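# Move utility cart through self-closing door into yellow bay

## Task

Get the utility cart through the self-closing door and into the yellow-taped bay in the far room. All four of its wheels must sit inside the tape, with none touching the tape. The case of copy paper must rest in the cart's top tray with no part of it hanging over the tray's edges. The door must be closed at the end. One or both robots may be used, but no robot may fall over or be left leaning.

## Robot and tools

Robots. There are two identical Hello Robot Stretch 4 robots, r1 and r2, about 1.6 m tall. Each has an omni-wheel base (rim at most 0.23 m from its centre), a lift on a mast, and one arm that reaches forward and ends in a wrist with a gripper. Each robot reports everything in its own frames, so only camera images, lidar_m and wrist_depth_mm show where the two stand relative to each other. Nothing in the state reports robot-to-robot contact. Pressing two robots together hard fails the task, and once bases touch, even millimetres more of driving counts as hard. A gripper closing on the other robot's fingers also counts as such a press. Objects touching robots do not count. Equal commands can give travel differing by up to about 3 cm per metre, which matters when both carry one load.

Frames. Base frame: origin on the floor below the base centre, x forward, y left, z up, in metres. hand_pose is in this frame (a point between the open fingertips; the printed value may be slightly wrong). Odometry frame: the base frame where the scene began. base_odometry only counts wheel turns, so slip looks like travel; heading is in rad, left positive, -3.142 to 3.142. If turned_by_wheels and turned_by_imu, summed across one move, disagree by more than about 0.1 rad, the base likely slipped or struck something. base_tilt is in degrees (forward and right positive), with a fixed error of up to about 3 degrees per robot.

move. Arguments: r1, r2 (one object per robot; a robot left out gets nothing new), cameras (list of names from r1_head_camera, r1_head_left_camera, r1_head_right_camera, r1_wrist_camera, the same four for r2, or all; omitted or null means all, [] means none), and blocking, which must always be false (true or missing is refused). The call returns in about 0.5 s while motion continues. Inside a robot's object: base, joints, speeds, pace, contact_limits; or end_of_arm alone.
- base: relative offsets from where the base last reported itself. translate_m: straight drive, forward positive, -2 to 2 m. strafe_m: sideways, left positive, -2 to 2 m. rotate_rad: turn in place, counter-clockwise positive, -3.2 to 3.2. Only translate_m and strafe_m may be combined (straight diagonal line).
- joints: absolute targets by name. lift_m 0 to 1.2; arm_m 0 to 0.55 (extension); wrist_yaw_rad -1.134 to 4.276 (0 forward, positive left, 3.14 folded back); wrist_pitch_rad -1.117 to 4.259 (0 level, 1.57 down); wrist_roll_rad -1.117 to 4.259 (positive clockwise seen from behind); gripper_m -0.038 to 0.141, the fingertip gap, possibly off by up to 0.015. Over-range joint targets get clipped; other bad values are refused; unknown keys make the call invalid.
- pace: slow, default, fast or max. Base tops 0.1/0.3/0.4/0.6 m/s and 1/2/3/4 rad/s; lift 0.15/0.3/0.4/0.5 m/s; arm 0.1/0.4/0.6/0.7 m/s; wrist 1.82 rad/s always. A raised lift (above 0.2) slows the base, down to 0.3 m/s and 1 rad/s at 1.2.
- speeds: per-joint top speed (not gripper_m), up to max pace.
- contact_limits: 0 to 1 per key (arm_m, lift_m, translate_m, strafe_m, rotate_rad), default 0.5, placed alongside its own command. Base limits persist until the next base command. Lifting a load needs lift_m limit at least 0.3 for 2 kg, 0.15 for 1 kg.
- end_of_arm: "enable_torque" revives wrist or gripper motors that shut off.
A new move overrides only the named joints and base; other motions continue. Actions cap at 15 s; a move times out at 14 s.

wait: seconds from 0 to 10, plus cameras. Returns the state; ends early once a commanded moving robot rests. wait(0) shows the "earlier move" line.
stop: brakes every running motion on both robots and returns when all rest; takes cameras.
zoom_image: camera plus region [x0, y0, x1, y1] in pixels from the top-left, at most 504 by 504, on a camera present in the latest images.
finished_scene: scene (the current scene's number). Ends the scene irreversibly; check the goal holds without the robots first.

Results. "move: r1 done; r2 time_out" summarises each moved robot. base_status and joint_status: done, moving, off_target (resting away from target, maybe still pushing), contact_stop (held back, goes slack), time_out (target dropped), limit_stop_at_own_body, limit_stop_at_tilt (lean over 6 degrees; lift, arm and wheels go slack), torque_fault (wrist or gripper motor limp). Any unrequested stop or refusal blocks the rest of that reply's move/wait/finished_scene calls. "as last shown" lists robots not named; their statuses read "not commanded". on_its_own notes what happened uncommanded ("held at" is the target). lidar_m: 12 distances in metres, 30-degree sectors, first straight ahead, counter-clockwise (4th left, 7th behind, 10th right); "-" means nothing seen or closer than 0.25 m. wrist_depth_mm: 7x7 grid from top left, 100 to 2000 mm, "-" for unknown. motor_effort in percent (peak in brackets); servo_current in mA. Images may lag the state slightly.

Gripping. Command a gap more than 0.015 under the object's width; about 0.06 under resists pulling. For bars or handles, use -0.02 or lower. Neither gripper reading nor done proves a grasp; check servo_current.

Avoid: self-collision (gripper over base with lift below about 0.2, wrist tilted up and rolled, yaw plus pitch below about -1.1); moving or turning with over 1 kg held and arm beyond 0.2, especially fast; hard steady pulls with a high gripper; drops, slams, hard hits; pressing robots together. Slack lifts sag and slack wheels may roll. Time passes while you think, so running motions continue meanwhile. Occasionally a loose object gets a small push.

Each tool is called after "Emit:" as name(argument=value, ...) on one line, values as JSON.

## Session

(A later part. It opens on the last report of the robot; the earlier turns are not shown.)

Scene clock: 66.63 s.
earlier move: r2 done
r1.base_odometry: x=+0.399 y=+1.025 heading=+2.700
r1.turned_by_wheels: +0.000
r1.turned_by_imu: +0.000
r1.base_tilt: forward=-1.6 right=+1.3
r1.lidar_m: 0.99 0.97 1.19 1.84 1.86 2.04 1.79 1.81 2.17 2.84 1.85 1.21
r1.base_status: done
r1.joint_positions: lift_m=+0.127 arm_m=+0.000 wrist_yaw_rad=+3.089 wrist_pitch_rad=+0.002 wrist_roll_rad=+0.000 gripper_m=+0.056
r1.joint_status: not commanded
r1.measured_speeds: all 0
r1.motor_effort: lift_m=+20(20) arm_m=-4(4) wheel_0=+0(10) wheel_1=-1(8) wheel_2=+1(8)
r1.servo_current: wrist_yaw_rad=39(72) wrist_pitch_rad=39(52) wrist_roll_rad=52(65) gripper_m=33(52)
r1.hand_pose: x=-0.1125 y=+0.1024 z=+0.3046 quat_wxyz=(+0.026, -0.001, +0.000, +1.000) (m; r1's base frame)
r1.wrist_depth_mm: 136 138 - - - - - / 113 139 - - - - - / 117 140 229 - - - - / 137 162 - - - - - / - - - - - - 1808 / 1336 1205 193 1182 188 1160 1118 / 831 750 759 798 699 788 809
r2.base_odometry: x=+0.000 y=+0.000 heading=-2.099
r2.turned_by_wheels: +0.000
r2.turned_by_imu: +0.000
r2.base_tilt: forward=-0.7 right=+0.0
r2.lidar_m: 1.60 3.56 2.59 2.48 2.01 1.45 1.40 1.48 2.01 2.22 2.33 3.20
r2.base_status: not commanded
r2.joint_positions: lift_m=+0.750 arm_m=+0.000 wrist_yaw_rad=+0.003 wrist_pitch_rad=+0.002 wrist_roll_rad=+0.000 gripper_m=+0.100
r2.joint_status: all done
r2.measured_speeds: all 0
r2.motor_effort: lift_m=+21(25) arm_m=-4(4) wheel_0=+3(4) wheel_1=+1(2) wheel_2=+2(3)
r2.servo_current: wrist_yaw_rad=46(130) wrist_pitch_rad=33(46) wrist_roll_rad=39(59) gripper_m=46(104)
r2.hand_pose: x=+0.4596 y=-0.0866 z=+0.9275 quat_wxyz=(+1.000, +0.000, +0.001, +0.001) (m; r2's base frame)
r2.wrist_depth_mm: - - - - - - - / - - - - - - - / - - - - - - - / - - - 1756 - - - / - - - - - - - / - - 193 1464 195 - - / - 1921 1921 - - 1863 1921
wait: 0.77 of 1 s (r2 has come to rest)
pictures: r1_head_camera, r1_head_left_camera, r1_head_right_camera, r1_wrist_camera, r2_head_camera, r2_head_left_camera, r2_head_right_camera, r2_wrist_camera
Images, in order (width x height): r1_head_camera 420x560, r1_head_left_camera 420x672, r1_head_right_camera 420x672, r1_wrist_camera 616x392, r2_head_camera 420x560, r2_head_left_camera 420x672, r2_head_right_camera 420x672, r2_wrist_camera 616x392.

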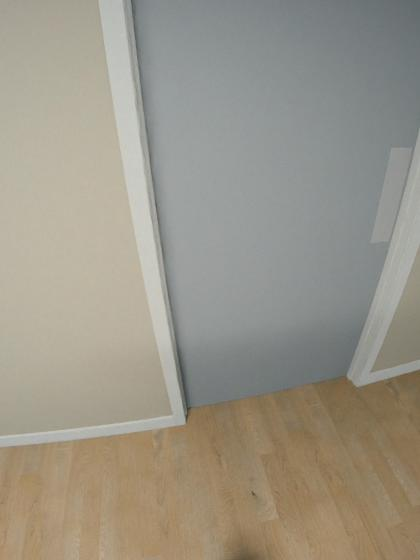

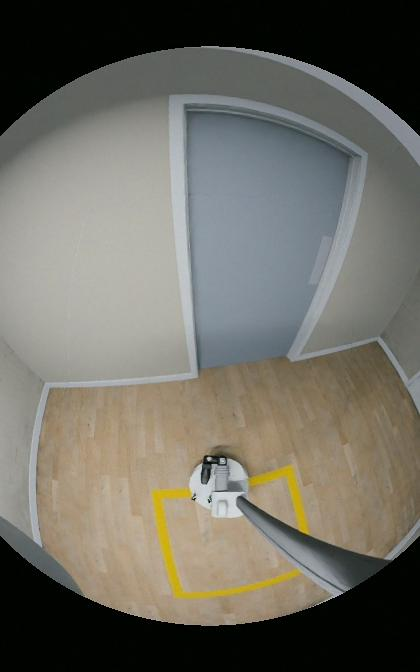

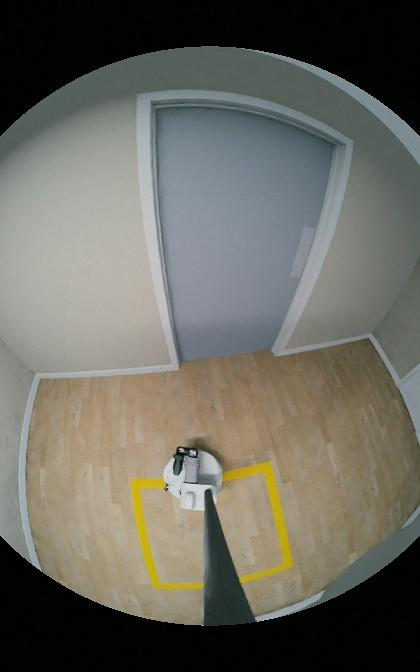

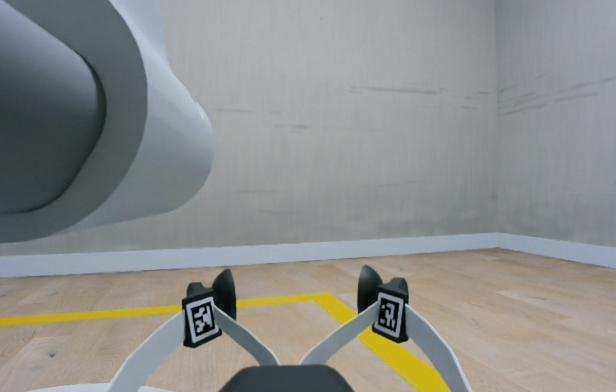

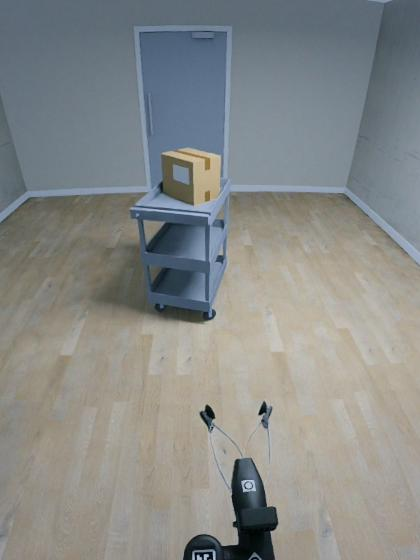

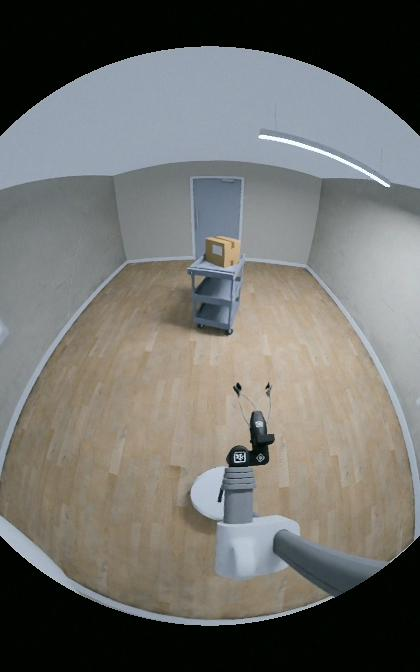

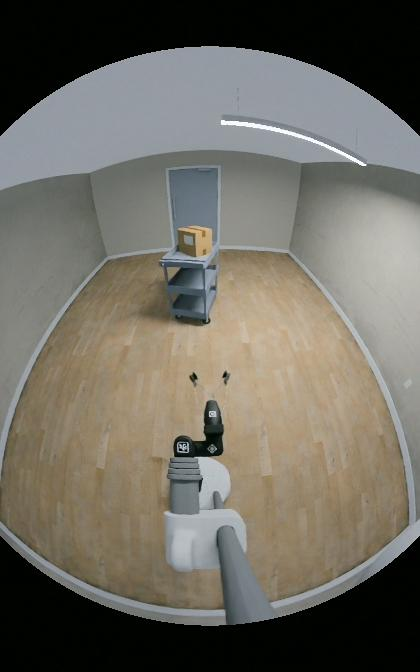

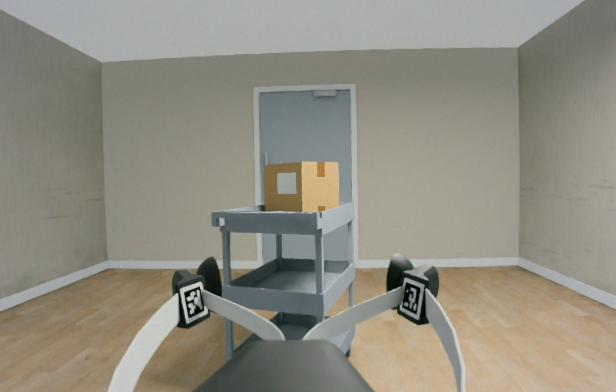

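Emit:
move(blocking=false, r2={"base":{"rotate_rad":-0.3},"joints":{"wrist_roll_rad":1.57,"gripper_m":0.13}}, cameras=[])

Emit:
wait(seconds=2, cameras=[])

Emit:
move(blocking=false, r2={"base":{"translate_m":0.35,"strafe_m":0.6}}, cameras=[])

Emit:
wait(seconds=5, cameras=["r2_head_camera","r2_wrist_camera"])

Scene clock: 94.60 s.
move: r2 moving
r1: as last shown
r1.lidar_m: 0.98 0.96 1.19 1.85 1.87 2.03 1.78 1.79 2.15 2.83 1.84 1.22
r1.motor_effort: lift_m=+20(20) arm_m=-4(4) wheel_0=+0(1) wheel_1=-1(1) wheel_2=+1(1)
r1.servo_current: wrist_yaw_rad=46(59) wrist_pitch_rad=46(52) wrist_roll_rad=59(72) gripper_m=39(46)
r1.wrist_depth_mm: 136 138 - - - - - / 113 139 - - - - - / 118 139 229 - - - - / 137 162 - - - - - / - - - - - - 1756 / 1308 1205 194 1182 187 1160 1138 / 854 741 759 809 699 778 831
r2.base_odometry: x=+0.000 y=+0.000 heading=-2.325
r2.turned_by_wheels: -0.226
r2.turned_by_imu: -0.219
r2.base_tilt: forward=-0.7 right=+0.1
r2.lidar_m: 1.58 1.63 2.87 2.51 2.51 1.61 1.41 1.40 1.69 2.22 2.24 2.66
r2.base_status: rotate_rad moving
r2.joint_positions: lift_m=+0.750 arm_m=+0.000 wrist_yaw_rad=+0.003 wrist_pitch_rad=+0.002 wrist_roll_rad=+0.589 gripper_m=+0.115
r2.joint_status: wrist_roll_rad moving; gripper_m moving
r2.measured_speeds: translate_m=-0.001 strafe_m=+0.000 rotate_rad=-0.581 lift_m=+0.000 arm_m=+0.000 wrist_yaw_rad=-0.007 wrist_pitch_rad=+0.000 wrist_roll_rad=+1.820
r2.motor_effort: lift_m=+21(21) arm_m=-4(4) wheel_0=+3(10) wheel_1=+6(10) wheel_2=+5(11)
r2.servo_current: wrist_yaw_rad=46(52) wrist_pitch_rad=39(46) wrist_roll_rad=65(117) gripper_m=78(91)
r2.hand_pose: x=+0.4595 y=-0.0866 z=+0.9275 quat_wxyz=(+0.957, +0.290, +0.001, +0.001) (m; r2's base frame)
r2.wrist_depth_mm: - - - - - - - / - - - - - - - / - - - - - - - / - - - - - - - / - - 1756 - - - 1863 / - - 200 - 194 1708 1464 / - - 1661 - 1756 1430 1255
pictures: none
No camera images: "cameras" was empty.

Scene clock: 95.60 s.
earlier move: r2 done
r1.base_odometry: x=+0.399 y=+1.025 heading=+2.700
r1.turned_by_wheels: +0.000
r1.turned_by_imu: +0.000
r1.base_tilt: forward=-1.6 right=+1.3
r1.lidar_m: 0.99 0.98 1.18 1.86 1.87 2.03 1.79 1.82 2.17 2.86 1.86 1.20
r1.base_status: not commanded
r1.joint_positions: lift_m=+0.127 arm_m=+0.000 wrist_yaw_rad=+3.089 wrist_pitch_rad=+0.002 wrist_roll_rad=+0.000 gripper_m=+0.056
r1.joint_status: not commanded
r1.measured_speeds: all 0
r1.motor_effort: lift_m=+20(20) arm_m=-4(4) wheel_0=-1(1) wheel_1=-1(1) wheel_2=+1(1)
r1.servo_current: wrist_yaw_rad=52(59) wrist_pitch_rad=39(52) wrist_roll_rad=52(72) gripper_m=39(46)
r1.hand_pose: x=-0.1125 y=+0.1024 z=+0.3046 quat_wxyz=(+0.026, -0.001, +0.000, +1.000) (m; r1's base frame)
r1.wrist_depth_mm: 136 139 - - - - - / 113 139 - - - - - / 118 140 229 - - - - / 137 162 - - - - - / - - - - - - 1808 / 1308 1205 193 1182 188 1160 1138 / 854 750 759 798 699 788 798
r2.base_odometry: x=+0.000 y=+0.000 heading=-2.398
r2.turned_by_wheels: -0.073
r2.turned_by_imu: -0.071
r2.base_tilt: forward=-0.7 right=+0.0
r2.lidar_m: 1.64 1.61 2.98 2.50 2.50 1.66 1.41 1.42 1.62 2.23 2.22 2.55
r2.base_status: done
r2.joint_positions: lift_m=+0.750 arm_m=+0.000 wrist_yaw_rad=+0.003 wrist_pitch_rad=+0.002 wrist_roll_rad=+1.568 gripper_m=+0.130
r2.joint_status: all done
r2.measured_speeds: all 0
r2.motor_effort: lift_m=+21(21) arm_m=-4(4) wheel_0=+3(10) wheel_1=+2(10) wheel_2=+3(11)
r2.servo_current: wrist_yaw_rad=52(59) wrist_pitch_rad=46(46) wrist_roll_rad=59(117) gripper_m=46(91)
r2.hand_pose: x=+0.4595 y=-0.0867 z=+0.9275 quat_wxyz=(+0.708, +0.706, +0.001, +0.000) (m; r2's base frame)
r2.wrist_depth_mm: - - - - - 1863 1281 / - - - - - 1808 1255 / - - - - - 1921 1281 / - - - - - 1863 1308 / - - - - - 1756 1308 / - - 217 - 193 1537 1308 / - - - - 1366 - 1281
wait: 1.00 of 2 s (r2 has come to rest)
pictures: none
No camera images: "cameras" was empty.

Scene clock: 96.10 s.
move: r2 moving
r1: as last shown
r1.base_tilt: forward=-1.5 right=+1.3
r1.lidar_m: 0.96 0.96 1.20 1.84 1.85 2.04 1.79 1.81 2.19 2.85 1.83 1.22
r1.servo_current: wrist_yaw_rad=20(65) wrist_pitch_rad=33(46) wrist_roll_rad=52(72) gripper_m=33(52)
r1.wrist_depth_mm: 136 138 - - - - - / 113 139 - - - - - / 117 140 229 - - - - / 137 161 - - - - - / - - - - - - 1808 / 1336 1182 193 1205 187 1160 1138 / 831 741 750 809 699 778 809
r2.base_odometry: x=+0.007 y=-0.030 heading=-2.399
r2.turned_by_wheels: -0.001
r2.turned_by_imu: +0.000
r2.base_tilt: forward=-0.7 right=+0.0
r2.lidar_m: 1.59 1.63 2.96 2.48 2.46 1.70 1.42 1.42 1.64 2.26 2.25 2.57
r2.base_status: translate_m moving; strafe_m moving
r2.joint_positions: lift_m=+0.750 arm_m=+0.000 wrist_yaw_rad=+0.003 wrist_pitch_rad=+0.002 wrist_roll_rad=+1.568 gripper_m=+0.130
r2.joint_status: not commanded
r2.measured_speeds: translate_m=+0.060 strafe_m=+0.104 rotate_rad=-0.004 lift_m=+0.000 arm_m=+0.000 wrist_yaw_rad=+0.000 wrist_pitch_rad=+0.000 wrist_roll_rad=+0.000
r2.motor_effort: lift_m=+21(21) arm_m=-4(4) wheel_0=-10(10) wheel_1=+11(11) wheel_2=-10(10)
r2.servo_current: wrist_yaw_rad=39(52) wrist_pitch_rad=46(46) wrist_roll_rad=39(59) gripper_m=46(52)
r2.hand_pose: x=+0.4595 y=-0.0867 z=+0.9275 quat_wxyz=(+0.708, +0.706, +0.001, +0.000) (m; r2's base frame)
r2.wrist_depth_mm: - - - - - 1863 1255 / - - - - - 1808 1281 / - - - - - 1808 1281 / - - - - - 1863 1308 / - - - - - 1756 1308 / - - 218 - 220 1397 1308 / - - - - - - 1281
pictures: none
No camera images: "cameras" was empty.

Scene clock: 99.40 s.
earlier move: r2 done
r1.base_odometry: x=+0.399 y=+1.025 heading=+2.700
r1.turned_by_wheels: +0.000
r1.turned_by_imu: +0.000
r1.base_tilt: forward=-1.6 right=+1.3
r1.lidar_m: 0.99 0.99 1.20 1.85 1.87 2.03 1.78 1.80 2.21 2.86 1.83 1.23
r1.base_status: not commanded
r1.joint_positions: lift_m=+0.127 arm_m=+0.000 wrist_yaw_rad=+3.089 wrist_pitch_rad=+0.002 wrist_roll_rad=+0.000 gripper_m=+0.056
r1.joint_status: not commanded
r1.measured_speeds: all 0
r1.motor_effort: lift_m=+20(20) arm_m=-4(4) wheel_0=+0(1) wheel_1=-1(1) wheel_2=+1(1)
r1.servo_current: wrist_yaw_rad=52(72) wrist_pitch_rad=39(52) wrist_roll_rad=33(72) gripper_m=39(52)
r1.hand_pose: x=-0.1125 y=+0.1024 z=+0.3046 quat_wxyz=(+0.026, -0.001, +0.000, +1.000) (m; r1's base frame)
r1.wrist_depth_mm: 136 139 - - - - - / 113 139 - - - - - / 118 140 229 - - - - / 137 161 - - - - - / - - - - - - 1808 / 1281 1205 194 1182 187 1182 1138 / 842 741 750 809 707 778 820
r2.base_odometry: x=+0.148 y=-0.679 heading=-2.399
r2.turned_by_wheels: +0.000
r2.turned_by_imu: +0.002
r2.base_tilt: forward=-0.6 right=+0.1
r2.lidar_m: 1.19 3.82 2.44 2.03 2.02 2.31 1.91 1.90 2.17 2.70 2.67 3.11
r2.base_status: done
r2.joint_positions: lift_m=+0.750 arm_m=+0.000 wrist_yaw_rad=+0.003 wrist_pitch_rad=+0.002 wrist_roll_rad=+1.568 gripper_m=+0.130
r2.joint_status: not commanded
r2.measured_speeds: all 0
r2.motor_effort: lift_m=+21(21) arm_m=-4(4) wheel_0=-5(12) wheel_1=+1(13) wheel_2=-5(10)
r2.servo_current: wrist_yaw_rad=52(59) wrist_pitch_rad=33(52) wrist_roll_rad=52(65) gripper_m=46(52)
r2.hand_pose: x=+0.4595 y=-0.0867 z=+0.9275 quat_wxyz=(+0.708, +0.706, +0.001, +0.000) (m; r2's base frame)
r2.wrist_depth_mm: - - - - - 1863 1255 / - - - - - 1808 1281 / - - - - - 1863 1281 / - - - 1308 1618 1008 1060 / - - - 1281 1576 1008 1182 / - - 217 - 219 1537 1182 / - - - - - - 1255
wait: 3.30 of 5 s (r2 has come to rest)
pictures: r2_head_camera, r2_wrist_camera
Images, in order (width x height): r2_head_camera 420x560, r2_wrist_camera 616x392.

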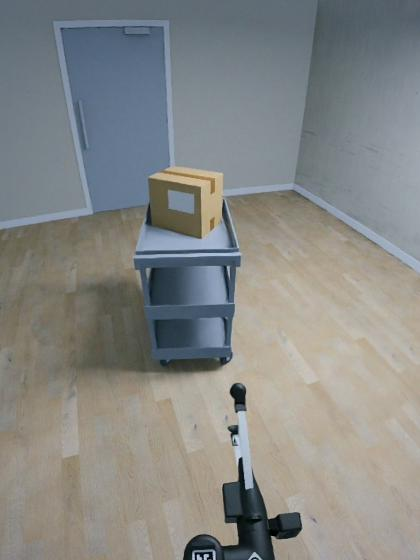

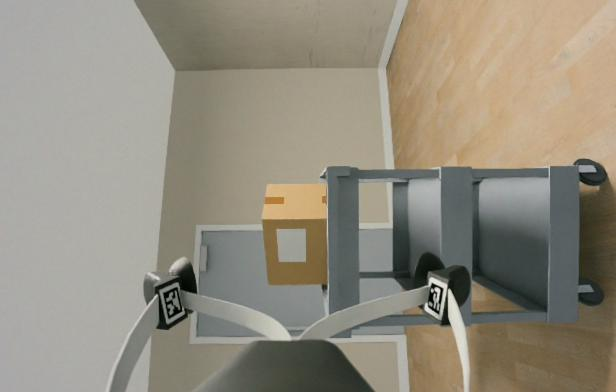

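Emit:
move(blocking=false, r2={"base":{"translate_m":0.5,"strafe_m":0.1},"joints":{"lift_m":0.62}}, cameras=[])

Emit:
wait(seconds=5, cameras=["r2_head_camera","r2_wrist_camera"])

Scene clock: 107.77 s.
move: r2 moving
r1: as last shown
r1.lidar_m: 0.97 0.97 1.20 1.86 1.85 2.02 1.79 1.81 2.18 2.85 1.84 1.21
r1.motor_effort: lift_m=+20(20) arm_m=-4(4) wheel_0=-1(1) wheel_1=-1(1) wheel_2=+1(1)
r1.servo_current: wrist_yaw_rad=39(52) wrist_pitch_rad=46(46) wrist_roll_rad=52(59) gripper_m=39(46)
r1.wrist_depth_mm: 136 139 - - - - - / 113 139 - - - - - / 117 140 229 - - - - / 137 162 - - - - - / - - - - - - 1808 / 1308 1182 194 1205 188 1160 1160 / 854 759 750 809 699 788 820
r2.base_odometry: x=+0.130 y=-0.704 heading=-2.399
r2.turned_by_wheels: +0.000
r2.turned_by_imu: +0.001
r2.base_tilt: forward=-0.7 right=+0.1
r2.lidar_m: 1.16 3.77 2.43 2.01 2.02 2.29 1.95 1.93 2.24 2.69 2.70 3.09
r2.base_status: translate_m moving; strafe_m moving
r2.joint_positions: lift_m=+0.712 arm_m=+0.000 wrist_yaw_rad=+0.003 wrist_pitch_rad=+0.002 wrist_roll_rad=+1.568 gripper_m=+0.130
r2.joint_status: lift_m moving
r2.measured_speeds: translate_m=+0.122 strafe_m=+0.024 rotate_rad=-0.001 lift_m=-0.146 arm_m=+0.000 wrist_yaw_rad=+0.000 wrist_pitch_rad=+0.000 wrist_roll_rad=+0.000
r2.motor_effort: lift_m=+12(20) arm_m=-4(4) wheel_0=+8(8) wheel_1=+8(10) wheel_2=-12(14)
r2.servo_current: wrist_yaw_rad=52(59) wrist_pitch_rad=46(46) wrist_roll_rad=46(59) gripper_m=46(52)
r2.hand_pose: x=+0.4595 y=-0.0867 z=+0.8901 quat_wxyz=(+0.708, +0.706, +0.001, +0.000) (m; r2's base frame)
r2.wrist_depth_mm: - - - - - 1756 1205 / - - - - - 1808 1229 / - - - - - 1756 1229 / - - - 1336 - 1008 - / - - - 1229 - 991 1118 / - - 217 991 213 - 1138 / - - - - - 1983 1255
pictures: none
No camera images: "cameras" was empty.

Scene clock: 110.43 s.
earlier move: r2 done
r1.base_odometry: x=+0.399 y=+1.025 heading=+2.700
r1.turned_by_wheels: +0.000
r1.turned_by_imu: +0.000
r1.base_tilt: forward=-1.6 right=+1.3
r1.lidar_m: 0.97 0.97 1.21 1.85 1.84 2.01 1.78 1.81 2.19 2.85 1.83 1.21
r1.base_status: not commanded
r1.joint_positions: lift_m=+0.127 arm_m=+0.000 wrist_yaw_rad=+3.089 wrist_pitch_rad=+0.002 wrist_roll_rad=+0.000 gripper_m=+0.056
r1.joint_status: not commanded
r1.measured_speeds: all 0
r1.motor_effort: lift_m=+20(20) arm_m=-4(4) wheel_0=+0(1) wheel_1=-1(1) wheel_2=+1(1)
r1.servo_current: wrist_yaw_rad=46(65) wrist_pitch_rad=46(52) wrist_roll_rad=46(72) gripper_m=46(52)
r1.hand_pose: x=-0.1125 y=+0.1024 z=+0.3046 quat_wxyz=(+0.026, -0.001, +0.000, +1.000) (m; r1's base frame)
r1.wrist_depth_mm: 136 139 - - - - - / 113 139 - - - - - / 118 139 229 - - - - / 137 162 - - - - - / - - - - - - 1863 / 1336 1205 193 1205 189 1160 1138 / 842 759 759 809 691 778 820
r2.base_odometry: x=-0.152 y=-1.090 heading=-2.399
r2.turned_by_wheels: +0.000
r2.turned_by_imu: +0.001
r2.base_tilt: forward=-0.7 right=+0.0
r2.lidar_m: 0.68 3.33 2.46 2.10 2.07 2.42 2.43 2.42 2.78 2.67 2.65 0.73
r2.base_status: done
r2.joint_positions: lift_m=+0.620 arm_m=+0.000 wrist_yaw_rad=+0.003 wrist_pitch_rad=+0.002 wrist_roll_rad=+1.568 gripper_m=+0.130
r2.joint_status: all done
r2.measured_speeds: all 0
r2.motor_effort: lift_m=+14(20) arm_m=-4(4) wheel_0=+4(9) wheel_1=+4(10) wheel_2=-4(14)
r2.servo_current: wrist_yaw_rad=46(59) wrist_pitch_rad=46(46) wrist_roll_rad=46(59) gripper_m=52(59)
r2.hand_pose: x=+0.4595 y=-0.0867 z=+0.7981 quat_wxyz=(+0.708, +0.706, +0.001, +0.000) (m; r2's base frame)
r2.wrist_depth_mm: - - - - - 1576 1098 / - - - 539 - 1336 1098 / - - - 535 - 535 - / - - 768 535 - 535 - / - - 820 530 - 535 - / - - 216 539 195 530 - / - - - - - 539 539
wait: 2.67 of 5 s (r2 has come to rest)
pictures: r2_head_camera, r2_wrist_camera
Images, in order (width x height): r2_head_camera 420x560, r2_wrist_camera 616x392.

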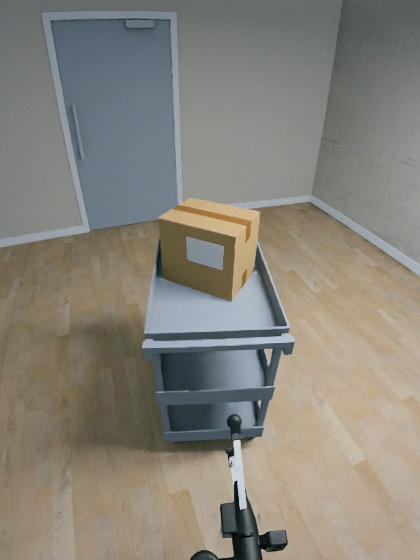

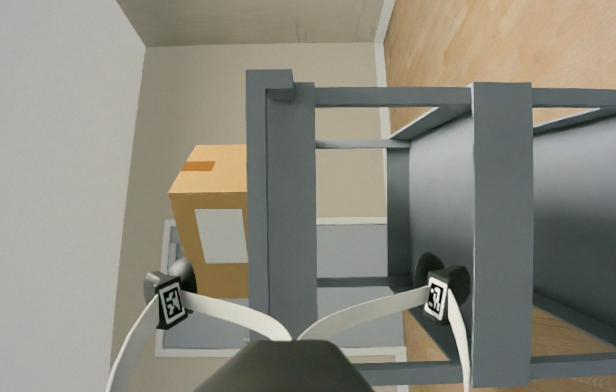

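Emit:
move(blocking=false, r2={"joints":{"lift_m":0.691}}, cameras=[])

Emit:
wait(seconds=2, cameras=[])

Emit:
move(blocking=false, r2={"base":{"translate_m":0.25},"pace":"slow"}, cameras=[])

Emit:
wait(seconds=6, cameras=["r2_head_camera","r2_wrist_camera"])

Scene clock: 133.30 s.
move: r2 moving
r1: as last shown
r1.lidar_m: 0.97 0.98 1.18 1.84 1.87 2.02 1.79 1.80 2.18 2.82 1.86 1.23
r1.servo_current: wrist_yaw_rad=39(72) wrist_pitch_rad=46(46) wrist_roll_rad=52(65) gripper_m=39(46)
r1.wrist_depth_mm: 136 139 - - - - - / 113 139 - - - - - / 118 140 229 - - - - / 137 162 - - - - - / - - - - - - 1863 / 1308 1205 194 1205 187 1160 1118 / 842 750 759 798 691 778 809
r2.base_odometry: x=-0.152 y=-1.090 heading=-2.399
r2.turned_by_wheels: +0.000
r2.turned_by_imu: +0.000
r2.base_tilt: forward=-0.7 right=+0.1
r2.lidar_m: 0.68 3.33 2.49 2.11 2.09 2.40 2.43 2.40 2.78 2.64 2.66 0.75
r2.base_status: not commanded
r2.joint_positions: lift_m=+0.658 arm_m=+0.000 wrist_yaw_rad=+0.003 wrist_pitch_rad=+0.002 wrist_roll_rad=+1.568 gripper_m=+0.130
r2.joint_status: lift_m moving
r2.measured_speeds: translate_m=+0.000 strafe_m=+0.000 rotate_rad=+0.000 lift_m=+0.142 arm_m=+0.000 wrist_yaw_rad=+0.000 wrist_pitch_rad=+0.000 wrist_roll_rad=+0.000
r2.motor_effort: lift_m=+22(24) arm_m=-4(4) wheel_0=+4(4) wheel_1=+4(4) wheel_2=-4(5)
r2.servo_current: wrist_yaw_rad=65(65) wrist_pitch_rad=46(46) wrist_roll_rad=52(65) gripper_m=46(52)
r2.hand_pose: x=+0.4595 y=-0.0867 z=+0.8353 quat_wxyz=(+0.708, +0.706, +0.001, +0.000) (m; r2's base frame)
r2.wrist_depth_mm: - - - - - 1618 1118 / - - - 530 - 1464 1025 / - - - 530 - 535 530 / - - 778 535 - 535 539 / - - 831 530 - 539 535 / - - 217 535 195 535 539 / - - - - - 544 544
pictures: none
No camera images: "cameras" was empty.

Scene clock: 134.07 s.
earlier move: r2 done
r1.base_odometry: x=+0.399 y=+1.025 heading=+2.700
r1.turned_by_wheels: +0.000
r1.turned_by_imu: +0.000
r1.base_tilt: forward=-1.6 right=+1.3
r1.lidar_m: 0.98 0.95 1.21 1.85 1.87 2.04 1.78 1.82 2.19 2.84 1.85 1.21
r1.base_status: not commanded
r1.joint_positions: lift_m=+0.127 arm_m=+0.000 wrist_yaw_rad=+3.089 wrist_pitch_rad=+0.002 wrist_roll_rad=+0.000 gripper_m=+0.056
r1.joint_status: not commanded
r1.measured_speeds: all 0
r1.motor_effort: lift_m=+20(20) arm_m=-4(4) wheel_0=-1(1) wheel_1=-1(1) wheel_2=+1(1)
r1.servo_current: wrist_yaw_rad=46(72) wrist_pitch_rad=39(46) wrist_roll_rad=65(65) gripper_m=46(46)
r1.hand_pose: x=-0.1125 y=+0.1024 z=+0.3046 quat_wxyz=(+0.026, -0.001, +0.000, +1.000) (m; r1's base frame)
r1.wrist_depth_mm: 136 138 - - - - - / 113 139 - - - - - / 118 139 229 - - - - / 137 162 - - - - - / - - - - - - 1808 / 1308 1205 193 1229 187 1160 1138 / 854 750 759 809 691 768 820
r2.base_odometry: x=-0.152 y=-1.090 heading=-2.399
r2.turned_by_wheels: +0.000
r2.turned_by_imu: +0.000
r2.base_tilt: forward=-0.7 right=+0.0
r2.lidar_m: 0.69 3.30 2.46 2.08 2.04 2.41 2.43 2.42 2.78 2.67 2.65 0.76
r2.base_status: not commanded
r2.joint_positions: lift_m=+0.691 arm_m=+0.000 wrist_yaw_rad=+0.003 wrist_pitch_rad=+0.002 wrist_roll_rad=+1.568 gripper_m=+0.130
r2.joint_status: all done
r2.measured_speeds: all 0
r2.motor_effort: lift_m=+21(24) arm_m=-4(4) wheel_0=+4(4) wheel_1=+4(4) wheel_2=-5(5)
r2.servo_current: wrist_yaw_rad=52(65) wrist_pitch_rad=39(46) wrist_roll_rad=39(65) gripper_m=46(59)
r2.hand_pose: x=+0.4595 y=-0.0867 z=+0.8685 quat_wxyz=(+0.708, +0.706, +0.001, +0.000) (m; r2's base frame)
r2.wrist_depth_mm: - - - - - 1708 1205 / - - - - - 1618 539 / - - - 530 - 732 530 / - - 798 530 - - 535 / - - 854 535 - - 535 / - - 217 477 195 535 539 / - - - - - 549 535
wait: 0.77 of 2 s (r2 has come to rest)
pictures: none
No camera images: "cameras" was empty.

Scene clock: 134.57 s.
move: r2 moving
r1: as last shown
r1.base_tilt: forward=-1.6 right=+1.2
r1.lidar_m: 0.99 0.99 1.20 1.86 1.87 2.02 1.79 1.79 2.19 2.86 1.86 1.18
r1.motor_effort: lift_m=+20(20) arm_m=-4(4) wheel_0=+0(1) wheel_1=-1(1) wheel_2=+1(1)
r1.servo_current: wrist_yaw_rad=52(65) wrist_pitch_rad=39(52) wrist_roll_rad=65(65) gripper_m=46(46)
r1.wrist_depth_mm: 136 138 - - - - - / 113 139 - - - - - / 118 140 228 - - - - / 137 161 - - - - - / - - - - - - 1756 / 1255 1229 194 1205 187 1182 1160 / 842 759 768 798 699 768 809
r2.base_odometry: x=-0.161 y=-1.099 heading=-2.398
r2.turned_by_wheels: +0.000
r2.turned_by_imu: +0.000
r2.base_tilt: forward=-0.7 right=+0.1
r2.lidar_m: 0.68 3.30 2.48 2.11 2.06 2.41 2.43 2.44 2.79 2.66 2.65 0.71
r2.base_status: translate_m moving
r2.joint_positions: lift_m=+0.691 arm_m=+0.000 wrist_yaw_rad=+0.003 wrist_pitch_rad=+0.002 wrist_roll_rad=+1.568 gripper_m=+0.130
r2.joint_status: not commanded
r2.measured_speeds: translate_m=+0.048 strafe_m=+0.000 rotate_rad=-0.002 lift_m=+0.000 arm_m=+0.000 wrist_yaw_rad=+0.000 wrist_pitch_rad=+0.000 wrist_roll_rad=+0.000
r2.motor_effort: lift_m=+21(21) arm_m=-4(4) wheel_0=+7(10) wheel_1=+6(7) wheel_2=-9(11)
r2.servo_current: wrist_yaw_rad=52(59) wrist_pitch_rad=46(46) wrist_roll_rad=52(59) gripper_m=52(52)
r2.hand_pose: x=+0.4595 y=-0.0867 z=+0.8685 quat_wxyz=(+0.708, +0.706, +0.001, +0.000) (m; r2's base frame)
r2.wrist_depth_mm: - - - - - 1708 1182 / - - - - - 1708 517 / - - - 521 - - 525 / - - 778 521 - - 521 / - - 842 521 - - 521 / - - 217 466 194 - 525 / - - - - - 549 525
pictures: none
No camera images: "cameras" was empty.

Scene clock: 137.83 s.
earlier move: r2 done
r1.base_odometry: x=+0.399 y=+1.025 heading=+2.700
r1.turned_by_wheels: +0.000
r1.turned_by_imu: +0.000
r1.base_tilt: forward=-1.6 right=+1.3
r1.lidar_m: 0.98 0.98 1.21 1.86 1.87 2.01 1.78 1.81 2.18 2.85 1.82 1.19
r1.base_status: not commanded
r1.joint_positions: lift_m=+0.127 arm_m=+0.000 wrist_yaw_rad=+3.089 wrist_pitch_rad=+0.002 wrist_roll_rad=+0.000 gripper_m=+0.056
r1.joint_status: not commanded
r1.measured_speeds: all 0
r1.motor_effort: lift_m=+20(20) arm_m=-4(4) wheel_0=-1(1) wheel_1=-1(1) wheel_2=+1(1)
r1.servo_current: wrist_yaw_rad=39(72) wrist_pitch_rad=52(52) wrist_roll_rad=65(72) gripper_m=46(52)
r1.hand_pose: x=-0.1125 y=+0.1024 z=+0.3046 quat_wxyz=(+0.026, -0.001, +0.000, +1.000) (m; r1's base frame)
r1.wrist_depth_mm: 136 139 - - - - - / 113 139 - - - - - / 118 140 229 - - - - / 137 162 - - - - - / - - - - - - 1863 / 1336 1205 193 1182 187 1160 1138 / 854 750 750 798 691 778 820
r2.base_odometry: x=-0.336 y=-1.259 heading=-2.399
r2.turned_by_wheels: +0.000
r2.turned_by_imu: +0.001
r2.base_tilt: forward=-0.7 right=+0.1
r2.lidar_m: 0.44 0.47 2.57 2.17 2.15 2.43 2.65 2.66 3.02 2.59 2.59 0.47
r2.base_status: done
r2.joint_positions: lift_m=+0.691 arm_m=+0.000 wrist_yaw_rad=+0.003 wrist_pitch_rad=+0.002 wrist_roll_rad=+1.568 gripper_m=+0.130
r2.joint_status: not commanded
r2.measured_speeds: all 0
r2.motor_effort: lift_m=+21(21) arm_m=-4(4) wheel_0=+3(12) wheel_1=+4(7) wheel_2=-7(11)
r2.servo_current: wrist_yaw_rad=39(65) wrist_pitch_rad=39(46) wrist_roll_rad=59(65) gripper_m=46(59)
r2.hand_pose: x=+0.4595 y=-0.0867 z=+0.8685 quat_wxyz=(+0.708, +0.706, +0.001, +0.000) (m; r2's base frame)
r2.wrist_depth_mm: - - - 225 283 294 290 / - - - 225 285 1661 - / - - 661 226 286 854 - / - - 525 286 286 891 - / - - 544 287 286 878 - / - - 597 228 220 - - / - - - - - - -
wait: 3.27 of 6 s (r2 has come to rest)
pictures: r2_head_camera, r2_wrist_camera
Images, in order (width x height): r2_head_camera 420x560, r2_wrist_camera 616x392.

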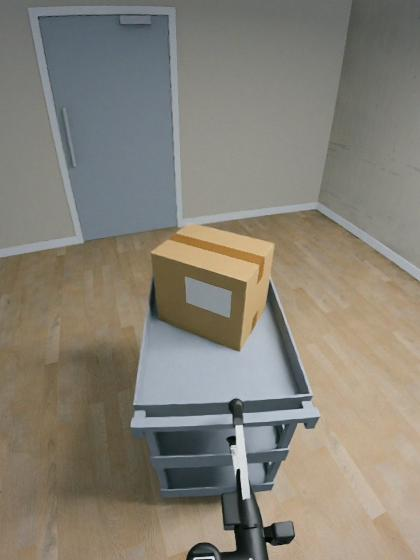

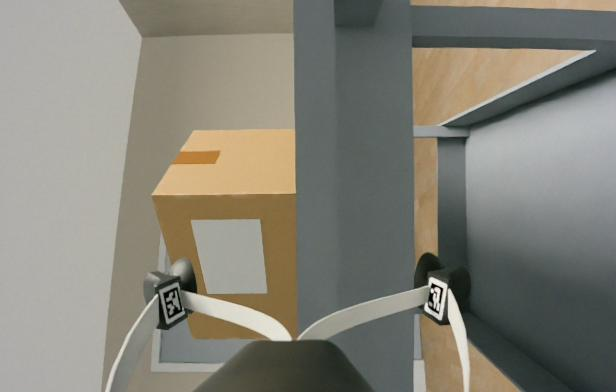

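Emit:
move(blocking=false, r2={"base":{"translate_m":0.035},"pace":"slow","joints":{"lift_m":0.687}}, cameras=[])

Emit:
wait(seconds=2, cameras=[])

Emit:
move(blocking=false, r2={"joints":{"gripper_m":-0.03}}, cameras=[])

Emit:
wait(seconds=2, cameras=["r2_head_camera","r2_wrist_camera"])

Scene clock: 148.33 s.
move: r2 moving
r1: as last shown
r1.lidar_m: 0.98 0.99 1.21 1.86 1.87 2.03 1.79 1.81 2.16 2.84 1.80 1.19
r1.motor_effort: lift_m=+20(20) arm_m=-4(4) wheel_0=+0(1) wheel_1=-1(1) wheel_2=+1(1)
r1.servo_current: wrist_yaw_rad=65(65) wrist_pitch_rad=46(46) wrist_roll_rad=33(72) gripper_m=46(46)
r1.wrist_depth_mm: 136 139 - - - - - / 114 139 - - - - - / 118 140 229 - - - - / 137 162 - - - - - / - - - - - - 1756 / 1308 1182 193 1205 187 1182 1138 / 831 759 759 809 699 768 820
r2.base_odometry: x=-0.345 y=-1.268 heading=-2.398
r2.turned_by_wheels: +0.000
r2.turned_by_imu: +0.001
r2.base_tilt: forward=-0.7 right=+0.1
r2.lidar_m: 0.42 0.46 2.59 2.17 2.17 2.47 2.66 2.65 3.04 2.56 2.57 0.45
r2.base_status: translate_m moving
r2.joint_positions: lift_m=+0.687 arm_m=+0.000 wrist_yaw_rad=+0.003 wrist_pitch_rad=+0.002 wrist_roll_rad=+1.568 gripper_m=+0.130
r2.joint_status: lift_m moving
r2.measured_speeds: translate_m=+0.048 strafe_m=+0.000 rotate_rad=-0.001 lift_m=+0.000 arm_m=+0.000 wrist_yaw_rad=+0.000 wrist_pitch_rad=+0.000 wrist_roll_rad=+0.000
r2.motor_effort: lift_m=+11(20) arm_m=-4(4) wheel_0=+7(11) wheel_1=+7(8) wheel_2=-10(11)
r2.servo_current: wrist_yaw_rad=33(65) wrist_pitch_rad=39(52) wrist_roll_rad=46(52) gripper_m=46(59)
r2.hand_pose: x=+0.4595 y=-0.0867 z=+0.8651 quat_wxyz=(+0.708, +0.706, +0.001, +0.000) (m; r2's base frame)
r2.wrist_depth_mm: - - - 273 271 278 290 / - - - 273 273 1756 574 / - - 647 213 273 842 - / - - 517 274 274 866 - / - - 535 276 274 866 - / - - 580 216 219 - - / - - - - - - -
pictures: none
No camera images: "cameras" was empty.

Scene clock: 149.30 s.
earlier move: r2 done
r1.base_odometry: x=+0.399 y=+1.025 heading=+2.700
r1.turned_by_wheels: +0.000
r1.turned_by_imu: +0.000
r1.base_tilt: forward=-1.5 right=+1.3
r1.lidar_m: 0.97 0.99 1.20 1.83 1.88 2.03 1.76 1.77 2.19 2.85 1.86 1.22
r1.base_status: not commanded
r1.joint_positions: lift_m=+0.127 arm_m=+0.000 wrist_yaw_rad=+3.089 wrist_pitch_rad=+0.002 wrist_roll_rad=+0.000 gripper_m=+0.056
r1.joint_status: not commanded
r1.measured_speeds: all 0
r1.motor_effort: lift_m=+20(20) arm_m=-4(4) wheel_0=+0(1) wheel_1=-1(1) wheel_2=+1(1)
r1.servo_current: wrist_yaw_rad=46(65) wrist_pitch_rad=39(46) wrist_roll_rad=65(72) gripper_m=39(52)
r1.hand_pose: x=-0.1125 y=+0.1024 z=+0.3046 quat_wxyz=(+0.026, -0.001, +0.000, +1.000) (m; r1's base frame)
r1.wrist_depth_mm: 136 139 - - - - - / 113 139 - - - - - / 117 140 229 - - - - / 137 162 - - - - - / - - - - - - 1808 / 1308 1205 195 1182 188 1182 1118 / 842 750 750 798 707 778 809
r2.base_odometry: x=-0.362 y=-1.283 heading=-2.398
r2.turned_by_wheels: +0.000
r2.turned_by_imu: +0.000
r2.base_tilt: forward=-0.7 right=+0.1
r2.lidar_m: 0.40 0.42 2.56 2.17 2.19 2.50 2.70 2.69 3.04 2.59 2.57 0.46
r2.base_status: done
r2.joint_positions: lift_m=+0.687 arm_m=+0.000 wrist_yaw_rad=+0.003 wrist_pitch_rad=+0.002 wrist_roll_rad=+1.568 gripper_m=+0.130
r2.joint_status: all done
r2.measured_speeds: all 0
r2.motor_effort: lift_m=+14(20) arm_m=-4(4) wheel_0=+4(11) wheel_1=+5(8) wheel_2=-5(11)
r2.servo_current: wrist_yaw_rad=39(65) wrist_pitch_rad=46(52) wrist_roll_rad=33(59) gripper_m=59(59)
r2.hand_pose: x=+0.4595 y=-0.0867 z=+0.8651 quat_wxyz=(+0.708, +0.706, +0.001, +0.000) (m; r2's base frame)
r2.wrist_depth_mm: - - - 190 250 1430 1118 / - - - 191 251 1756 574 / - - 609 191 251 854 - / - - 488 191 251 842 - / - - 504 193 252 842 - / - - 554 193 213 - - / - - - - 253 1863 -
wait: 0.97 of 2 s (r2 has come to rest)
pictures: none
No camera images: "cameras" was empty.

Scene clock: 149.80 s.
move: r2 moving
r1: as last shown
r1.base_tilt: forward=-1.6 right=+1.3
r1.lidar_m: 0.98 0.97 1.17 1.84 1.86 2.02 1.78 1.79 2.20 2.83 1.84 1.21
r1.servo_current: wrist_yaw_rad=65(65) wrist_pitch_rad=52(52) wrist_roll_rad=39(59) gripper_m=39(46)
r1.wrist_depth_mm: 136 139 - - - - - / 113 139 - - - - - / 118 140 229 - - - - / 137 162 - - - - - / - - - - - - 1756 / 1336 1160 193 1182 187 1160 1138 / 854 750 759 788 691 778 809
r2.base_odometry: x=-0.362 y=-1.283 heading=-2.398
r2.turned_by_wheels: +0.000
r2.turned_by_imu: +0.000
r2.base_tilt: forward=-0.7 right=+0.0
r2.lidar_m: 0.41 0.44 2.58 2.19 2.17 2.49 2.70 2.71 3.03 2.58 2.58 0.44
r2.base_status: not commanded
r2.joint_positions: lift_m=+0.687 arm_m=+0.000 wrist_yaw_rad=+0.003 wrist_pitch_rad=+0.002 wrist_roll_rad=+1.568 gripper_m=+0.117
r2.joint_status: gripper_m moving
r2.measured_speeds: all 0
r2.motor_effort: lift_m=+14(14) arm_m=-4(4) wheel_0=+4(4) wheel_1=+5(6) wheel_2=-5(5)
r2.servo_current: wrist_yaw_rad=52(59) wrist_pitch_rad=39(46) wrist_roll_rad=46(59) gripper_m=104(104)
r2.hand_pose: x=+0.4595 y=-0.0867 z=+0.8651 quat_wxyz=(+0.708, +0.706, +0.001, +0.000) (m; r2's base frame)
r2.wrist_depth_mm: - - - 190 250 1397 1118 / - - - 191 250 1708 574 / - - 621 191 250 842 - / - - 488 191 251 854 - / - - 512 193 252 842 - / - - 199 192 198 - - / - - - - 254 - -
pictures: none
No camera images: "cameras" was empty.

Scene clock: 151.67 s.
earlier move: r2 done
r1.base_odometry: x=+0.399 y=+1.025 heading=+2.700
r1.turned_by_wheels: +0.000
r1.turned_by_imu: +0.000
r1.base_tilt: forward=-1.6 right=+1.3
r1.lidar_m: 0.97 0.97 1.21 1.85 1.88 2.03 1.80 1.81 2.17 2.85 1.85 1.19
r1.base_status: not commanded
r1.joint_positions: lift_m=+0.127 arm_m=+0.000 wrist_yaw_rad=+3.089 wrist_pitch_rad=+0.002 wrist_roll_rad=+0.000 gripper_m=+0.056
r1.joint_status: not commanded
r1.measured_speeds: all 0
r1.motor_effort: lift_m=+20(20) arm_m=-4(4) wheel_0=-1(1) wheel_1=-1(1) wheel_2=+1(1)
r1.servo_current: wrist_yaw_rad=46(65) wrist_pitch_rad=39(52) wrist_roll_rad=65(65) gripper_m=39(52)
r1.hand_pose: x=-0.1125 y=+0.1024 z=+0.3046 quat_wxyz=(+0.026, -0.001, +0.000, +1.000) (m; r1's base frame)
r1.wrist_depth_mm: 136 138 - - - - - / 113 139 - - - - - / 117 139 229 - - - - / 137 162 - - - - - / - - - - - - 1808 / 1308 1182 193 1205 187 1160 1118 / 842 759 750 798 699 778 831
r2.base_odometry: x=-0.362 y=-1.283 heading=-2.398
r2.turned_by_wheels: +0.000
r2.turned_by_imu: +0.001
r2.base_tilt: forward=-0.7 right=+0.1
r2.lidar_m: 0.39 0.41 2.57 2.16 2.17 2.47 2.69 2.68 3.03 2.57 2.58 0.44
r2.base_status: not commanded
r2.joint_positions: lift_m=+0.687 arm_m=+0.000 wrist_yaw_rad=+0.003 wrist_pitch_rad=+0.002 wrist_roll_rad=+1.568 gripper_m=-0.028
r2.joint_status: all done
r2.measured_speeds: all 0
r2.motor_effort: lift_m=+15(15) arm_m=-4(4) wheel_0=+4(4) wheel_1=+5(6) wheel_2=-2(5)
r2.servo_current: wrist_yaw_rad=46(59) wrist_pitch_rad=46(46) wrist_roll_rad=59(65) gripper_m=130(286)
r2.hand_pose: x=+0.4595 y=-0.0867 z=+0.8649 quat_wxyz=(+0.708, +0.706, +0.002, +0.000) (m; r2's base frame)
r2.wrist_depth_mm: - - - 176 236 1537 1160 / - - - 177 236 1576 - / - - 591 178 237 831 - / - - 469 179 239 842 - / - - 508 179 239 842 - / - - 186 180 178 151 - / - - - - 241 554 -
wait: 1.87 of 2 s (r2 has come to rest)
pictures: r2_head_camera, r2_wrist_camera
Images, in order (width x height): r2_head_camera 420x560, r2_wrist_camera 616x392.

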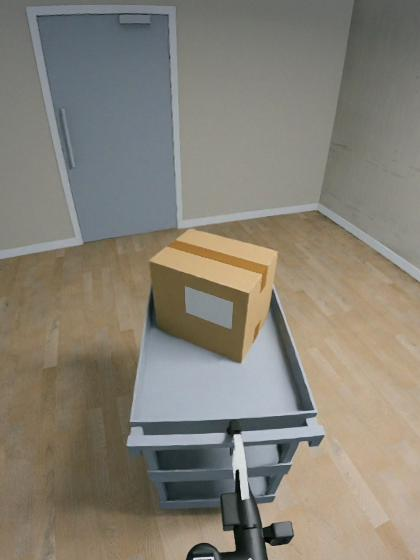

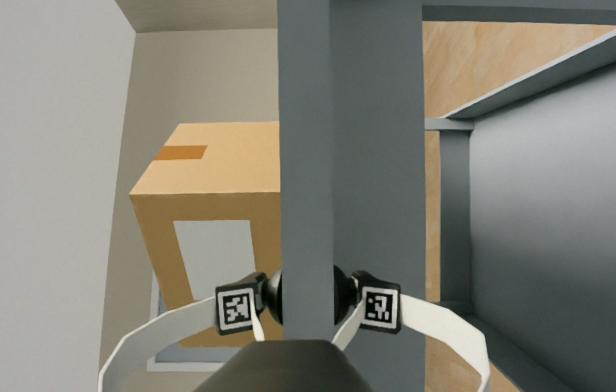

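Emit:
move(blocking=false, r2={"base":{"translate_m":-0.75},"pace":"slow","contact_limits":{"translate_m":0.8}}, cameras=[])

Emit:
wait(seconds=9, cameras=["r2_head_camera","r2_head_left_camera","r2_wrist_camera"])

Scene clock: 166.23 s.
move: r2 moving
r1: as last shown
r1.lidar_m: 0.97 0.94 1.20 1.85 1.84 2.04 1.78 1.81 2.21 2.84 1.86 1.22
r1.motor_effort: lift_m=+20(20) arm_m=-4(4) wheel_0=+0(1) wheel_1=-1(1) wheel_2=+1(1)
r1.servo_current: wrist_yaw_rad=46(59) wrist_pitch_rad=46(52) wrist_roll_rad=46(59) gripper_m=46(46)
r1.wrist_depth_mm: 136 138 - - - - - / 113 139 - - - - - / 118 140 228 - - - - / 137 162 - - - - - / - - - - - - 1808 / 1308 1205 194 1205 187 1138 1160 / 842 750 750 809 699 788 831
r2.base_odometry: x=-0.353 y=-1.275 heading=-2.398
r2.turned_by_wheels: +0.000
r2.turned_by_imu: +0.001
r2.base_tilt: forward=-0.7 right=+0.1
r2.lidar_m: 0.40 0.43 2.58 2.18 2.15 2.49 2.68 2.67 3.03 2.57 2.59 0.44
r2.base_status: translate_m moving
r2.joint_positions: lift_m=+0.687 arm_m=+0.000 wrist_yaw_rad=+0.003 wrist_pitch_rad=+0.002 wrist_roll_rad=+1.568 gripper_m=-0.028
r2.joint_status: not commanded
r2.measured_speeds: translate_m=-0.048 strafe_m=+0.000 rotate_rad=+0.000 lift_m=+0.000 arm_m=+0.000 wrist_yaw_rad=+0.000 wrist_pitch_rad=+0.000 wrist_roll_rad=+0.000
r2.motor_effort: lift_m=+15(15) arm_m=-4(4) wheel_0=-2(8) wheel_1=-6(6) wheel_2=+12(15)
r2.servo_current: wrist_yaw_rad=52(65) wrist_pitch_rad=46(46) wrist_roll_rad=59(59) gripper_m=130(130)
r2.contact_limits: translate_m 0.8
r2.hand_pose: x=+0.4596 y=-0.0865 z=+0.8649 quat_wxyz=(+0.708, +0.706, +0.002, +0.000) (m; r2's base frame)
r2.wrist_depth_mm: - - - 176 236 1537 1160 / - - - 177 236 1618 - / - - 585 177 237 - - / - - 469 179 238 831 - / - - 504 180 240 842 - / - - 185 180 178 151 - / - - - - 242 549 -
pictures: none
No camera images: "cameras" was empty.

Scene clock: 174.53 s.
earlier move: r2 done
r1.base_odometry: x=+0.399 y=+1.025 heading=+2.700
r1.turned_by_wheels: +0.000
r1.turned_by_imu: -0.001
r1.base_tilt: forward=-1.6 right=+1.2
r1.lidar_m: 0.96 0.98 1.18 1.85 1.86 2.01 1.78 1.79 2.22 2.85 1.86 1.20
r1.base_status: not commanded
r1.joint_positions: lift_m=+0.127 arm_m=+0.000 wrist_yaw_rad=+3.089 wrist_pitch_rad=+0.002 wrist_roll_rad=+0.000 gripper_m=+0.056
r1.joint_status: not commanded
r1.measured_speeds: all 0
r1.motor_effort: lift_m=+20(20) arm_m=-4(4) wheel_0=+0(1) wheel_1=-1(1) wheel_2=+1(1)
r1.servo_current: wrist_yaw_rad=52(72) wrist_pitch_rad=39(52) wrist_roll_rad=46(72) gripper_m=46(46)
r1.hand_pose: x=-0.1125 y=+0.1024 z=+0.3046 quat_wxyz=(+0.026, -0.001, +0.000, +1.000) (m; r1's base frame)
r1.wrist_depth_mm: 136 139 - - - - - / 113 139 - - - - - / 117 139 229 - - - - / 137 161 - - - - - / - - - - - - 1863 / 1308 1205 194 1182 187 1160 1160 / 842 750 750 798 699 788 809
r2.base_odometry: x=+0.190 y=-0.775 heading=-2.398
r2.turned_by_wheels: +0.000
r2.turned_by_imu: +0.003
r2.base_tilt: forward=-0.7 right=+0.1
r2.lidar_m: 0.38 0.41 2.31 1.94 1.93 2.29 1.97 1.97 2.24 2.78 2.78 0.45
r2.base_status: done
r2.joint_positions: lift_m=+0.687 arm_m=+0.000 wrist_yaw_rad=+0.003 wrist_pitch_rad=+0.002 wrist_roll_rad=+1.568 gripper_m=-0.029
r2.joint_status: not commanded
r2.measured_speeds: all 0
r2.motor_effort: lift_m=+15(15) arm_m=-4(4) wheel_0=+0(12) wheel_1=-5(9) wheel_2=+8(16)
r2.servo_current: wrist_yaw_rad=46(65) wrist_pitch_rad=46(46) wrist_roll_rad=46(65) gripper_m=117(130)
r2.contact_limits: translate_m 0.8
r2.hand_pose: x=+0.4596 y=-0.0864 z=+0.8649 quat_wxyz=(+0.708, +0.706, +0.002, +0.001) (m; r2's base frame)
r2.wrist_depth_mm: - - - 182 242 1366 1118 / - - - 181 241 1661 591 / - - 647 181 240 831 - / - - 473 180 240 842 - / - - 492 179 239 831 - / - - 186 179 178 151 - / - - 597 - 238 130 -
wait: 8.30 of 9 s (r2 has come to rest)
pictures: r2_head_camera, r2_head_left_camera, r2_wrist_camera
Images, in order (width x height): r2_head_camera 420x560, r2_head_left_camera 420x672, r2_wrist_camera 616x392.

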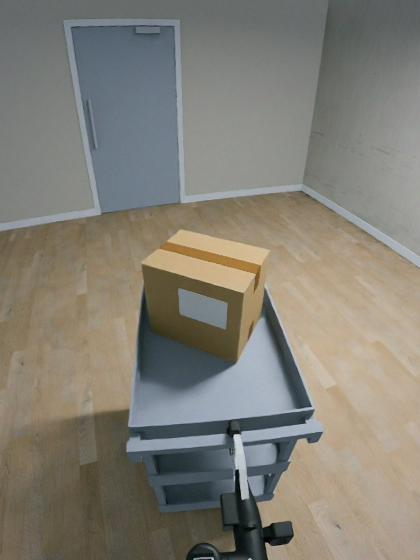

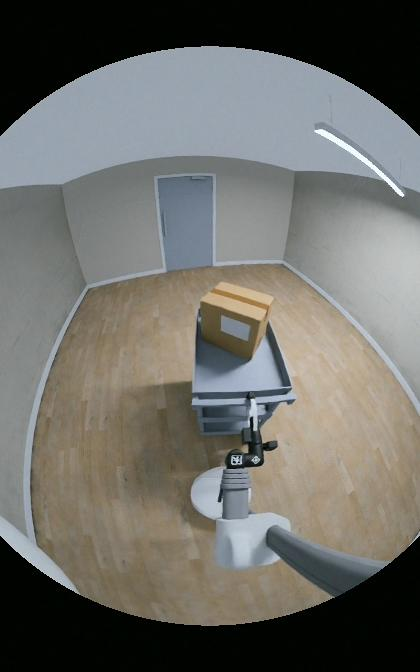

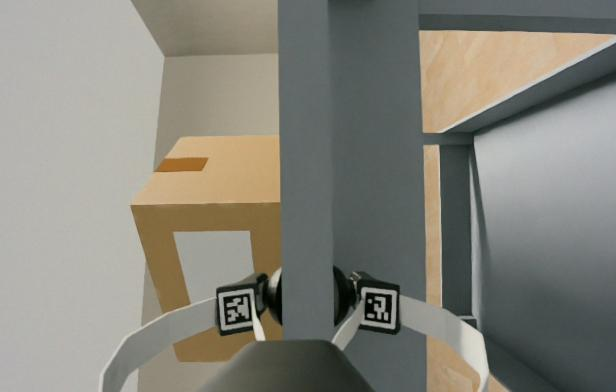

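Emit:
move(blocking=false, r2={"base":{"rotate_rad":-0.35},"pace":"slow","contact_limits":{"rotate_rad":0.8}}, cameras=[])

Emit:
wait(seconds=4, cameras=["r2_head_camera","r2_wrist_camera"])

Scene clock: 181.50 s.
move: r2 moving
r1: as last shown
r1.turned_by_imu: +0.000
r1.base_tilt: forward=-1.6 right=+1.3
r1.lidar_m: 0.99 0.98 1.18 1.86 1.86 2.01 1.78 1.81 2.17 2.83 1.84 1.19
r1.motor_effort: lift_m=+20(20) arm_m=-4(4) wheel_0=-1(1) wheel_1=-1(1) wheel_2=+1(1)
r1.servo_current: wrist_yaw_rad=59(65) wrist_pitch_rad=46(46) wrist_roll_rad=33(52) gripper_m=39(46)
r1.wrist_depth_mm: 136 138 - - - - - / 113 139 - - - - - / 118 140 229 - - - - / 137 162 - - - - - / - - - - - - 1808 / 1308 1205 193 1205 187 1160 1138 / 842 750 759 798 699 778 820
r2.base_odometry: x=+0.190 y=-0.775 heading=-2.522
r2.turned_by_wheels: -0.125
r2.turned_by_imu: -0.120
r2.base_tilt: forward=-0.7 right=+0.1
r2.lidar_m: 0.35 0.35 2.54 1.97 1.93 2.12 1.99 1.95 2.17 2.84 2.78 0.45
r2.base_status: rotate_rad moving
r2.joint_positions: lift_m=+0.687 arm_m=+0.000 wrist_yaw_rad=+0.008 wrist_pitch_rad=+0.002 wrist_roll_rad=+1.568 gripper_m=-0.029
r2.joint_status: not commanded
r2.measured_speeds: translate_m=+0.000 strafe_m=-0.002 rotate_rad=-0.483 lift_m=+0.000 arm_m=+0.000 wrist_yaw_rad=+0.000 wrist_pitch_rad=+0.000 wrist_roll_rad=+0.000
r2.motor_effort: lift_m=+15(15) arm_m=-4(4) wheel_0=+11(15) wheel_1=+8(9) wheel_2=+13(14)
r2.servo_current: wrist_yaw_rad=59(65) wrist_pitch_rad=46(46) wrist_roll_rad=46(52) gripper_m=124(124)
r2.contact_limits: rotate_rad 0.8
r2.hand_pose: x=+0.4600 y=-0.0852 z=+0.8649 quat_wxyz=(+0.708, +0.706, +0.003, +0.002) (m; r2's base frame)
r2.wrist_depth_mm: - - - 207 272 278 279 / - - - 199 262 1618 1182 / - - - 193 255 1708 - / - - 597 189 248 831 - / - - 469 183 241 842 - / - - 185 178 178 - - / - - 530 - 230 - -
pictures: none
No camera images: "cameras" was empty.

Scene clock: 182.70 s.
earlier move: r2 done
r1.base_odometry: x=+0.399 y=+1.025 heading=+2.700
r1.turned_by_wheels: +0.000
r1.turned_by_imu: +0.000
r1.base_tilt: forward=-1.6 right=+1.3
r1.lidar_m: 0.96 0.98 1.20 1.84 1.87 2.01 1.78 1.79 2.20 2.85 1.85 1.21
r1.base_status: not commanded
r1.joint_positions: lift_m=+0.127 arm_m=+0.000 wrist_yaw_rad=+3.089 wrist_pitch_rad=+0.002 wrist_roll_rad=+0.000 gripper_m=+0.056
r1.joint_status: not commanded
r1.measured_speeds: all 0
r1.motor_effort: lift_m=+20(20) arm_m=-4(4) wheel_0=-1(1) wheel_1=-1(1) wheel_2=+1(1)
r1.servo_current: wrist_yaw_rad=46(65) wrist_pitch_rad=46(52) wrist_roll_rad=52(65) gripper_m=46(46)
r1.hand_pose: x=-0.1125 y=+0.1024 z=+0.3046 quat_wxyz=(+0.026, -0.001, +0.000, +1.000) (m; r1's base frame)
r1.wrist_depth_mm: 136 139 - - - - - / 113 139 - - - - - / 118 140 229 - - - - / 137 161 - - - - - / - - - - - - 1808 / 1281 1182 194 1160 188 1160 1138 / 854 750 750 788 699 788 809
r2.base_odometry: x=+0.190 y=-0.775 heading=-2.747
r2.turned_by_wheels: -0.225
r2.turned_by_imu: -0.218
r2.base_tilt: forward=-0.7 right=+0.1
r2.lidar_m: 0.27 0.27 3.14 2.10 1.92 1.96 2.15 1.97 2.02 2.56 2.78 0.49
r2.base_status: done
r2.joint_positions: lift_m=+0.687 arm_m=+0.000 wrist_yaw_rad=-0.003 wrist_pitch_rad=+0.005 wrist_roll_rad=+1.569 gripper_m=-0.029
r2.joint_status: not commanded
r2.measured_speeds: all 0
r2.motor_effort: lift_m=+17(17) arm_m=-4(4) wheel_0=+2(15) wheel_1=+6(9) wheel_2=+1(14)
r2.servo_current: wrist_yaw_rad=33(72) wrist_pitch_rad=39(52) wrist_roll_rad=52(59) gripper_m=98(124)
r2.contact_limits: rotate_rad 0.8
r2.hand_pose: x=+0.4591 y=-0.0883 z=+0.8639 quat_wxyz=(+0.708, +0.706, +0.001, -0.003) (m; r2's base frame)
r2.wrist_depth_mm: - - - - - 1661 1160 / - - - 293 - 1537 1160 / - - - 293 324 1499 430 / - - - 208 273 1708 504 / - - - 187 241 1808 - / - - 186 163 179 723 - / - 424 424 - 204 - -
wait: 1.20 of 4 s (r2 has come to rest)
pictures: r2_head_camera, r2_wrist_camera
Images, in order (width x height): r2_head_camera 420x560, r2_wrist_camera 616x392.

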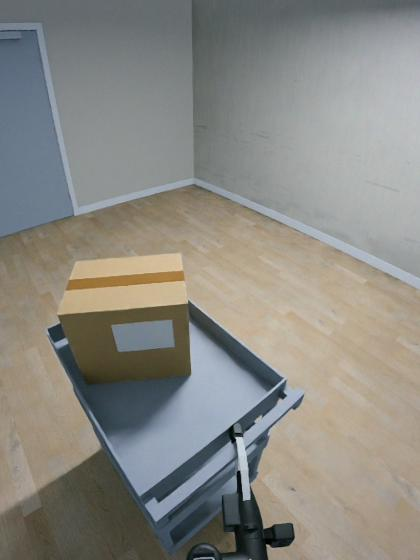

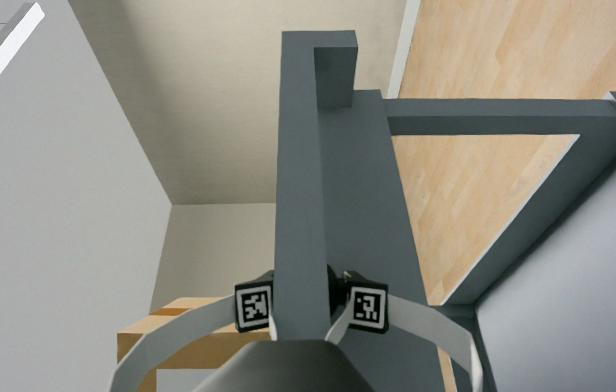

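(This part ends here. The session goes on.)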